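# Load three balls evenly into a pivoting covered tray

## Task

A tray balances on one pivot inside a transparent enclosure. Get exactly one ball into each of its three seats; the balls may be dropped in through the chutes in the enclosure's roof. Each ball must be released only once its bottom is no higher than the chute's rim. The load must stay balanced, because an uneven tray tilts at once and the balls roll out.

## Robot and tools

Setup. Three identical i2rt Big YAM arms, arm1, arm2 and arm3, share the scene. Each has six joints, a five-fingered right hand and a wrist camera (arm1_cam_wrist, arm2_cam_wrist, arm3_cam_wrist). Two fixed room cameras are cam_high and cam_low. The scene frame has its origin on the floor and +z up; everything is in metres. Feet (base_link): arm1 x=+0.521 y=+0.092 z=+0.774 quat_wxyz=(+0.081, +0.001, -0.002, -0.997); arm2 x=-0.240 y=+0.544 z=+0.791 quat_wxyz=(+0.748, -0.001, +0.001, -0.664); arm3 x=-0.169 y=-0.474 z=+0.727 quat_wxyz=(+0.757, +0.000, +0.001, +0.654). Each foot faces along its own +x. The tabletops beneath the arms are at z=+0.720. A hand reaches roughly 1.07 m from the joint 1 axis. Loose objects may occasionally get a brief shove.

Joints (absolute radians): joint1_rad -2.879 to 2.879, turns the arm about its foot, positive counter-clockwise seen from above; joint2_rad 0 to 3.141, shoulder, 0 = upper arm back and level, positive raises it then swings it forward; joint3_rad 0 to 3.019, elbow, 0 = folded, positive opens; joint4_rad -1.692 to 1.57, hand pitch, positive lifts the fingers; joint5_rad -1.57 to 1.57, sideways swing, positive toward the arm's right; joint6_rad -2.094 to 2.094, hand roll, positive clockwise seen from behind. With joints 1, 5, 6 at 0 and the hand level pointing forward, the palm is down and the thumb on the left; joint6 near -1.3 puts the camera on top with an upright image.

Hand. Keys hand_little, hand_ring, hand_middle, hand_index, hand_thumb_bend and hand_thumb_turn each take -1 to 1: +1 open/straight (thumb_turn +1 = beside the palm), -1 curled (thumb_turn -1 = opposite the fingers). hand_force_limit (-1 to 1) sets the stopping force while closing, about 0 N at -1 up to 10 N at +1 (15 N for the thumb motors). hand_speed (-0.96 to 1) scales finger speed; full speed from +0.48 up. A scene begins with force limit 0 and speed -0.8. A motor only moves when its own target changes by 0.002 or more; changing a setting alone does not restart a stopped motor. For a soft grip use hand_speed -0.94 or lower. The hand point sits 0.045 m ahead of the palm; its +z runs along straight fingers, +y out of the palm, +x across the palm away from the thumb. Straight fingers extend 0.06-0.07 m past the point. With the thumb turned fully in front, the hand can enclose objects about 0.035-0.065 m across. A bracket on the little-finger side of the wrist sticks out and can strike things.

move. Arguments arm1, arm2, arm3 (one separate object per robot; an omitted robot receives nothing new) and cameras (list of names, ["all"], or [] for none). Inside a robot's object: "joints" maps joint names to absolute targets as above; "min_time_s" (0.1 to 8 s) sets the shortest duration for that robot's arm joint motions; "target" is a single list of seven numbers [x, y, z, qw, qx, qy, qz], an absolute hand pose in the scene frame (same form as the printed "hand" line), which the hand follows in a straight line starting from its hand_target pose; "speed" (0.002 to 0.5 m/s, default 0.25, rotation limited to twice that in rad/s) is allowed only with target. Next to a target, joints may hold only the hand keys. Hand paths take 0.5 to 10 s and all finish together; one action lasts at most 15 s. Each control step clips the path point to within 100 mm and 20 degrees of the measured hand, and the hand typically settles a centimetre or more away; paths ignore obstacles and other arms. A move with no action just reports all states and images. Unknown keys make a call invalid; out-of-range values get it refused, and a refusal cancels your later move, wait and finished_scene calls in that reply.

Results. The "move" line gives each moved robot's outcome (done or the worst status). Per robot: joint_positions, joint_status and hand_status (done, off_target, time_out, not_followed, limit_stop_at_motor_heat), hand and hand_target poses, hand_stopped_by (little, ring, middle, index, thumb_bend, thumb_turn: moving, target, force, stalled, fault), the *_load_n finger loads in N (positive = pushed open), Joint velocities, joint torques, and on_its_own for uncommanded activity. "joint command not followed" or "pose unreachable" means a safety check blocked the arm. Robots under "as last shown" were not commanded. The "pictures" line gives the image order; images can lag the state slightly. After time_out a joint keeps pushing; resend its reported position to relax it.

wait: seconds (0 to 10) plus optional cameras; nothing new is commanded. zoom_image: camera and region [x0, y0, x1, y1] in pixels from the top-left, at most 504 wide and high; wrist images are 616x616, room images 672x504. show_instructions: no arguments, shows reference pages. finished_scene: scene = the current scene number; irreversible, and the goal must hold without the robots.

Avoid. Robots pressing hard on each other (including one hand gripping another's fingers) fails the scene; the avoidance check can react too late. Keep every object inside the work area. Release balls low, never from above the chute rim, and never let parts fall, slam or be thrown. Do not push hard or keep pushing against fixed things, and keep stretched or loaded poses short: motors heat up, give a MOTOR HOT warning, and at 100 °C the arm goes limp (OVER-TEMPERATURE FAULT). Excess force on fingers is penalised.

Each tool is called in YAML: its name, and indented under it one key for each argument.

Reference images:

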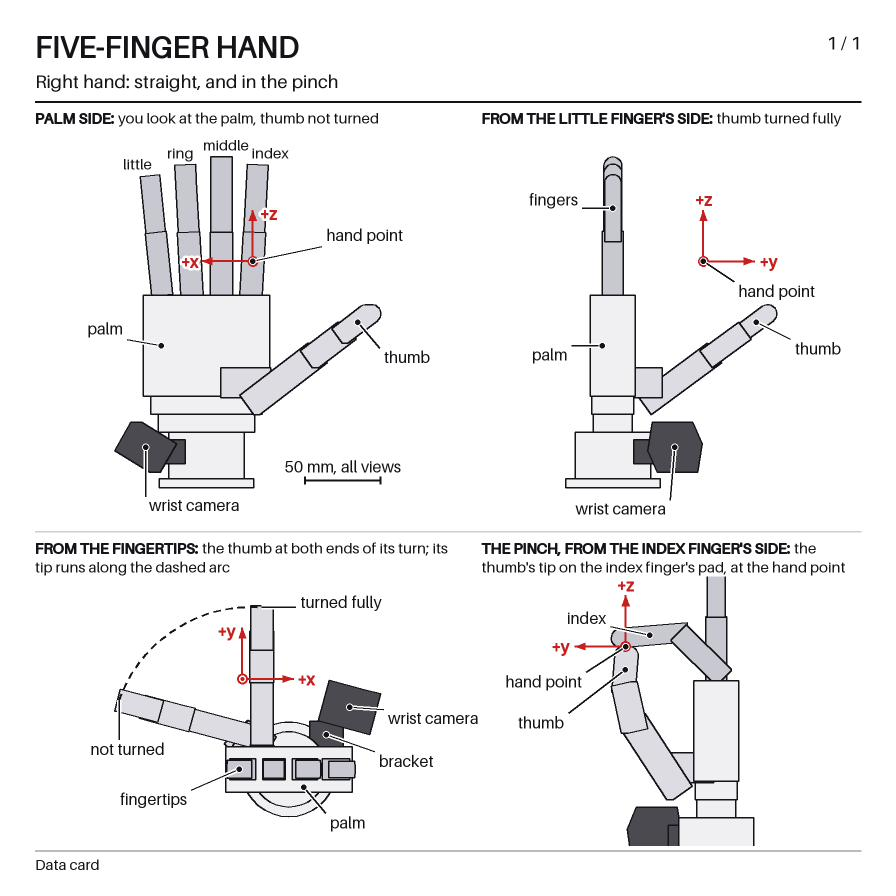

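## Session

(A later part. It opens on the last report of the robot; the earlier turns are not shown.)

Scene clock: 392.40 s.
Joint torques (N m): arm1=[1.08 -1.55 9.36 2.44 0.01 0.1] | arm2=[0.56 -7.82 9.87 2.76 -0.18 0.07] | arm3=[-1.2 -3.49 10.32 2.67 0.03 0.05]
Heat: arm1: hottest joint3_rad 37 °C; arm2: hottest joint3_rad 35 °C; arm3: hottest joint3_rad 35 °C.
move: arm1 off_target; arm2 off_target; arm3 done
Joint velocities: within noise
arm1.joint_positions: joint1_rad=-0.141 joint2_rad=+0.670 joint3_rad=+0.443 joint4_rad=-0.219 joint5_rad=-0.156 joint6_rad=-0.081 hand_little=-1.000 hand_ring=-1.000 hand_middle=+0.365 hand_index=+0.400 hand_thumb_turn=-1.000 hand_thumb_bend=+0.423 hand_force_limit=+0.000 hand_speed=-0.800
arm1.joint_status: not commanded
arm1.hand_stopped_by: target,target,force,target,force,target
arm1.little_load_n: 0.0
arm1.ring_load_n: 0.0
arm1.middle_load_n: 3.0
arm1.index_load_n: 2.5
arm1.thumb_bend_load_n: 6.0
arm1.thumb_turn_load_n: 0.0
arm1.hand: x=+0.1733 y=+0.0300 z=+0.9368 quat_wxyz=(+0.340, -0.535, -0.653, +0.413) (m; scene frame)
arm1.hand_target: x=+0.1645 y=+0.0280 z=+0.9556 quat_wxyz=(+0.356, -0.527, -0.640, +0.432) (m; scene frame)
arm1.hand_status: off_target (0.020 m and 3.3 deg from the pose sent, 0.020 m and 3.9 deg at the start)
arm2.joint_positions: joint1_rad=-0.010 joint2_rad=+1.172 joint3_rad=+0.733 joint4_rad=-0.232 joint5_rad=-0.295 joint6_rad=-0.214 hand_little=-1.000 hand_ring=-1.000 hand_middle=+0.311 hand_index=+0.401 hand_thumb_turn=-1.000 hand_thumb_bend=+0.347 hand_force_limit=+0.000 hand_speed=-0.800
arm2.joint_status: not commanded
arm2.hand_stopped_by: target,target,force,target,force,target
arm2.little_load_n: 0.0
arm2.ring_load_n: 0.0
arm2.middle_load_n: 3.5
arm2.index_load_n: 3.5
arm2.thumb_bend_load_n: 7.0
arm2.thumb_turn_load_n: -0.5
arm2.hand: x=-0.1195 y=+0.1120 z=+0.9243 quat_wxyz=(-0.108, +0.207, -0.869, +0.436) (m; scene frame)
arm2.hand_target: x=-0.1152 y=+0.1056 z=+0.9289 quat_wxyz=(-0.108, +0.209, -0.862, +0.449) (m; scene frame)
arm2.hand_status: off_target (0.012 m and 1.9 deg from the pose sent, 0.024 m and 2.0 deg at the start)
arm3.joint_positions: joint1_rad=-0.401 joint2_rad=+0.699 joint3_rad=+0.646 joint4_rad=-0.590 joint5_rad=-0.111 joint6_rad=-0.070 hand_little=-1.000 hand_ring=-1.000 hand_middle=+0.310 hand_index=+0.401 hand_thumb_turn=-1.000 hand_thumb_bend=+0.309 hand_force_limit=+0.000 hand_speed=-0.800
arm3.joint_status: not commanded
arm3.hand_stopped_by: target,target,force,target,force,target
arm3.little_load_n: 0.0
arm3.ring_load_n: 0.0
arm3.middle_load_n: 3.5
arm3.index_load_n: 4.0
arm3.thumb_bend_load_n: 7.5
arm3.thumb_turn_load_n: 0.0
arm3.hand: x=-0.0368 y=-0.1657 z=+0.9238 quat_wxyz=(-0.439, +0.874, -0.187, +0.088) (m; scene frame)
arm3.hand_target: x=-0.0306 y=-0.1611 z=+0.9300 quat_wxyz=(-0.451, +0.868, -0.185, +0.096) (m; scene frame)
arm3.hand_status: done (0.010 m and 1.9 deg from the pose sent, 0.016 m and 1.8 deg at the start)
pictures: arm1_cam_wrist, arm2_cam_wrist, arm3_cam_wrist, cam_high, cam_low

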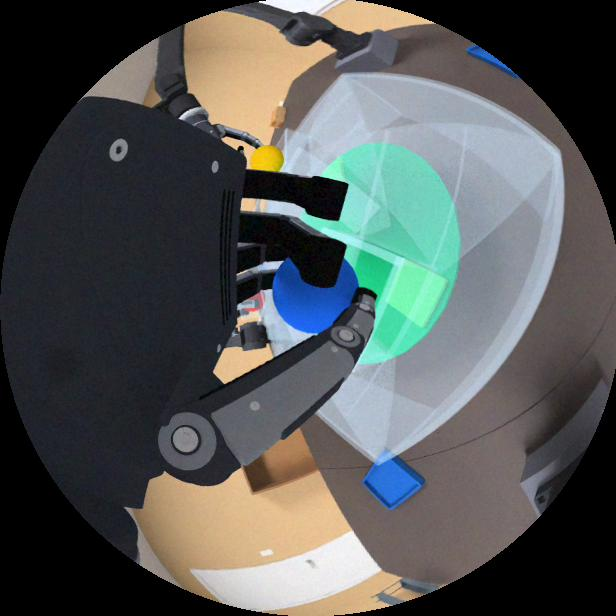

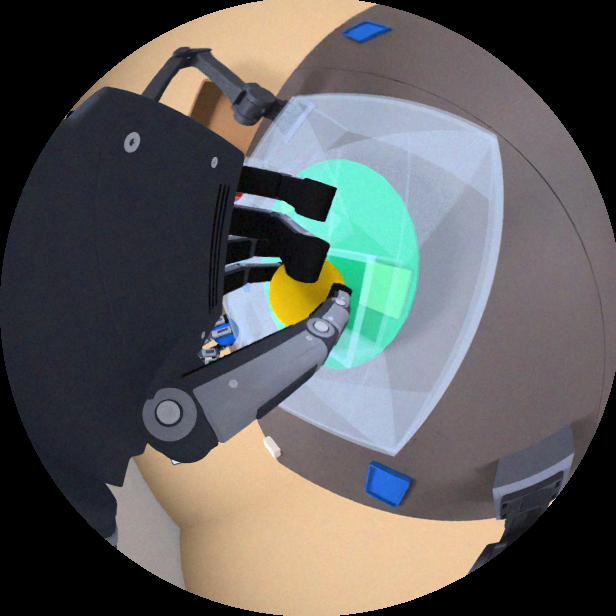

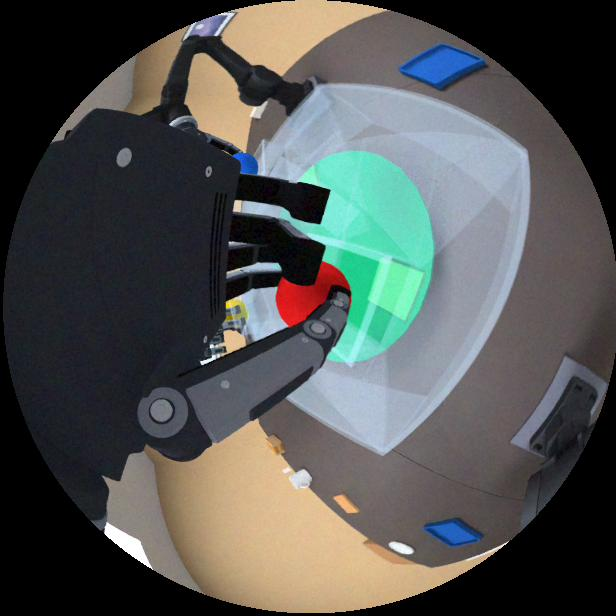

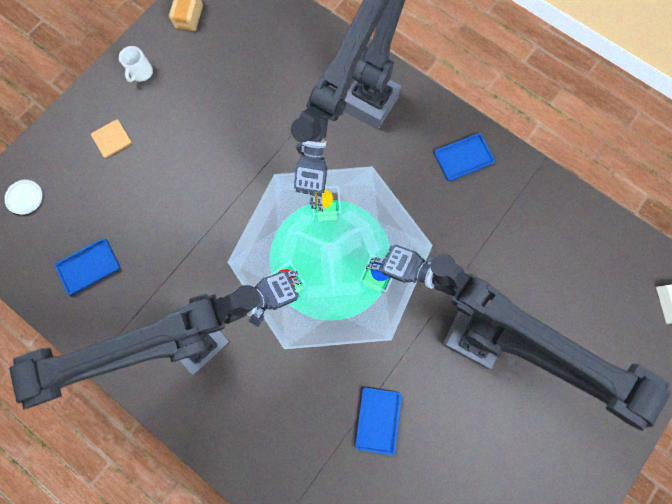

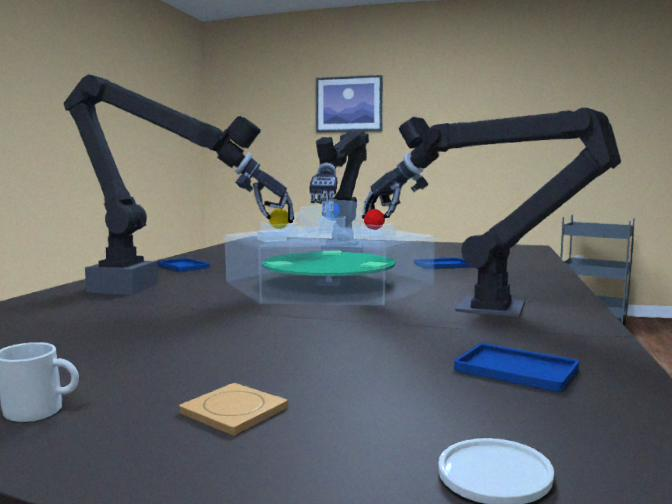

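move:
  arm1: {"joints":{"hand_speed":0.48,"hand_index":0.9,"hand_middle":0.9,"hand_thumb_bend":1}}
  arm2: {"joints":{"hand_speed":0.48,"hand_index":0.9,"hand_middle":0.9,"hand_thumb_bend":1}}
  arm3: {"joints":{"hand_speed":0.48,"hand_index":0.9,"hand_middle":0.9,"hand_thumb_bend":1}}
  cameras: ["all"]

Scene clock: 398.73 s.
Joint torques (N m): arm1=[0.97 -1.49 9.36 2.09 0.02 0.1] | arm2=[0.56 -7.94 9.89 2.51 -0.18 0.07] | arm3=[-1.14 -3.49 10.33 2.41 0.03 0.05]
Heat: arm1: hottest joint3_rad 37 °C; arm2: hottest joint3_rad 35 °C; arm3: hottest joint3_rad 36 °C.
move: arm1 done; arm2 done; arm3 done
Joint velocities: within noise
arm1.joint_positions: joint1_rad=-0.141 joint2_rad=+0.670 joint3_rad=+0.443 joint4_rad=-0.210 joint5_rad=-0.156 joint6_rad=-0.081 hand_little=-1.000 hand_ring=-1.000 hand_middle=+0.900 hand_index=+0.900 hand_thumb_turn=-1.000 hand_thumb_bend=+1.000 hand_force_limit=+0.000 hand_speed=+0.480
arm1.joint_status: all done
arm1.hand_stopped_by: target,target,target,target,target,target
arm1.little_load_n: 0.5
arm1.ring_load_n: 0.0
arm1.middle_load_n: 0.0
arm1.index_load_n: 0.0
arm1.thumb_bend_load_n: 0.0
arm1.thumb_turn_load_n: 0.0
arm1.hand: x=+0.1717 y=+0.0299 z=+0.9387 quat_wxyz=(+0.343, -0.533, -0.652, +0.416) (m; scene frame)
arm1.hand_target: x=+0.1646 y=+0.0280 z=+0.9554 quat_wxyz=(+0.356, -0.527, -0.640, +0.432) (m; scene frame)
arm1.hand_status: not commanded
arm2.joint_positions: joint1_rad=-0.010 joint2_rad=+1.172 joint3_rad=+0.733 joint4_rad=-0.223 joint5_rad=-0.295 joint6_rad=-0.213 hand_little=-1.000 hand_ring=-1.000 hand_middle=+0.900 hand_index=+0.900 hand_thumb_turn=-1.000 hand_thumb_bend=+1.000 hand_force_limit=+0.000 hand_speed=+0.480
arm2.joint_status: all done
arm2.hand_stopped_by: target,target,target,target,target,target
arm2.little_load_n: 0.0
arm2.ring_load_n: 0.0
arm2.middle_load_n: 0.0
arm2.index_load_n: 0.0
arm2.thumb_bend_load_n: 0.0
arm2.thumb_turn_load_n: 0.0
arm2.hand: x=-0.1192 y=+0.1101 z=+0.9258 quat_wxyz=(-0.108, +0.206, -0.867, +0.440) (m; scene frame)
arm2.hand_target: x=-0.1151 y=+0.1055 z=+0.9290 quat_wxyz=(-0.109, +0.209, -0.862, +0.450) (m; scene frame)
arm2.hand_status: not commanded
arm3.joint_positions: joint1_rad=-0.403 joint2_rad=+0.699 joint3_rad=+0.646 joint4_rad=-0.581 joint5_rad=-0.111 joint6_rad=-0.069 hand_little=-1.000 hand_ring=-1.000 hand_middle=+0.900 hand_index=+0.900 hand_thumb_turn=-1.000 hand_thumb_bend=+1.000 hand_force_limit=+0.000 hand_speed=+0.480
arm3.joint_status: all done
arm3.hand_stopped_by: target,target,target,target,target,target
arm3.little_load_n: 0.0
arm3.ring_load_n: 0.0
arm3.middle_load_n: 0.0
arm3.index_load_n: 0.0
arm3.thumb_bend_load_n: 0.0
arm3.thumb_turn_load_n: 0.0
arm3.hand: x=-0.0354 y=-0.1642 z=+0.9255 quat_wxyz=(-0.443, +0.872, -0.188, +0.089) (m; scene frame)
arm3.hand_target: x=-0.0301 y=-0.1612 z=+0.9302 quat_wxyz=(-0.452, +0.867, -0.186, +0.096) (m; scene frame)
arm3.hand_status: not commanded
pictures: arm1_cam_wrist, arm2_cam_wrist, arm3_cam_wrist, cam_high, cam_low

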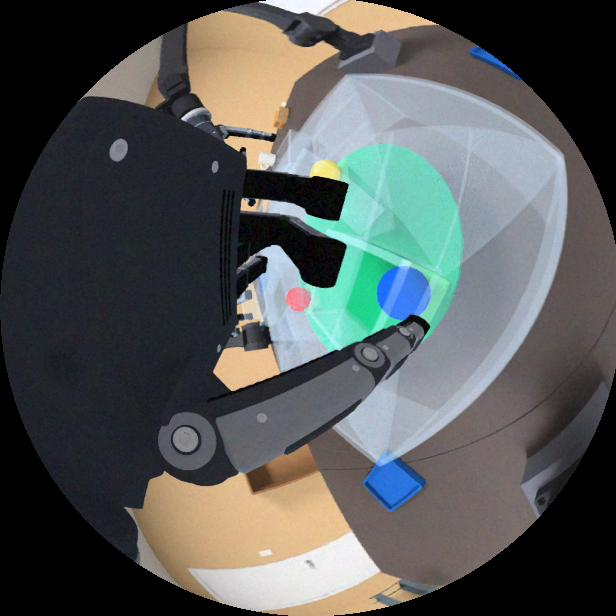

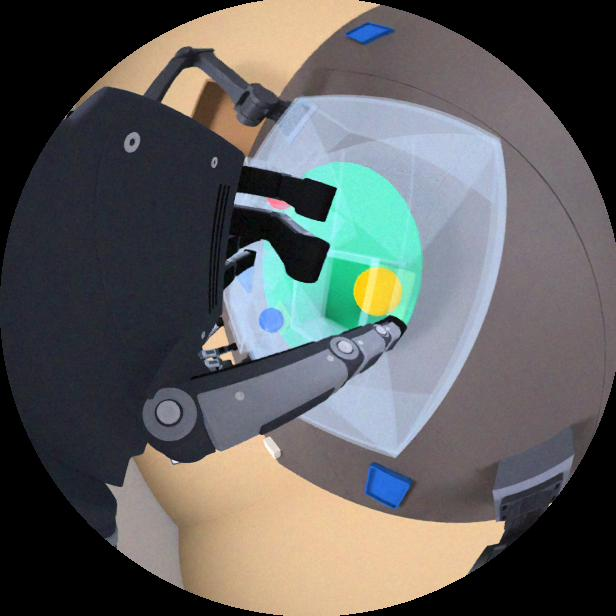

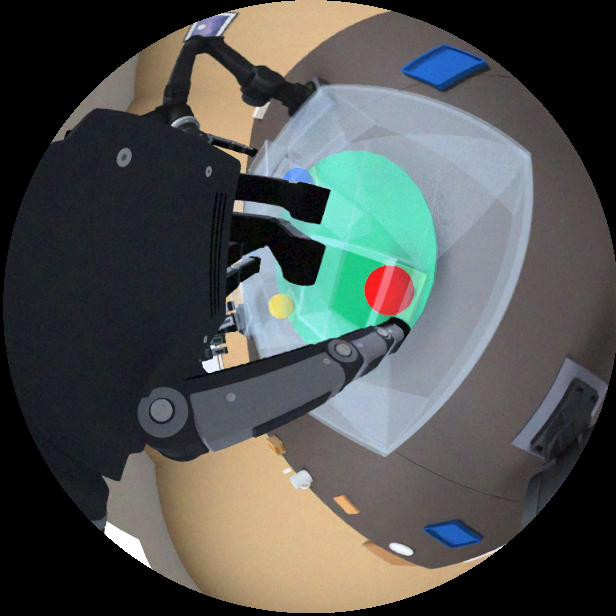

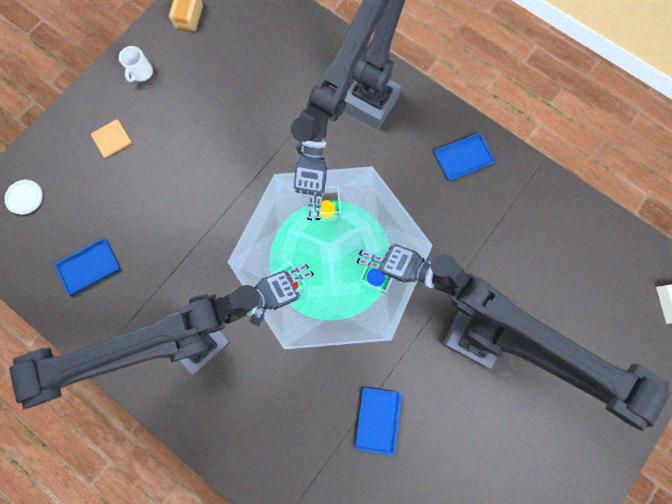

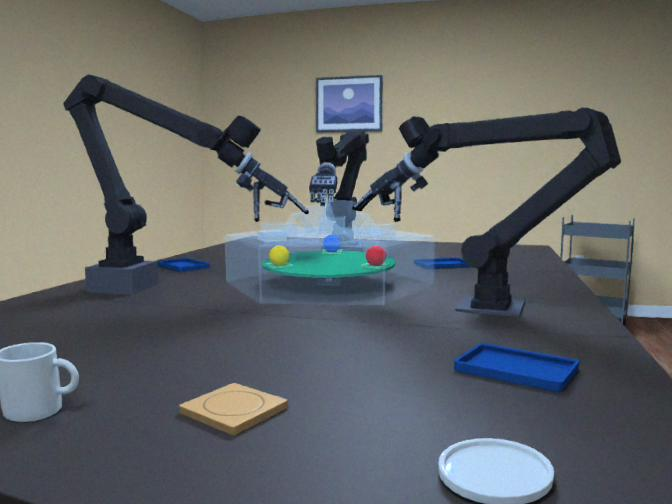

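finished_scene:
  scene: 1

The scene is finished: the task was done.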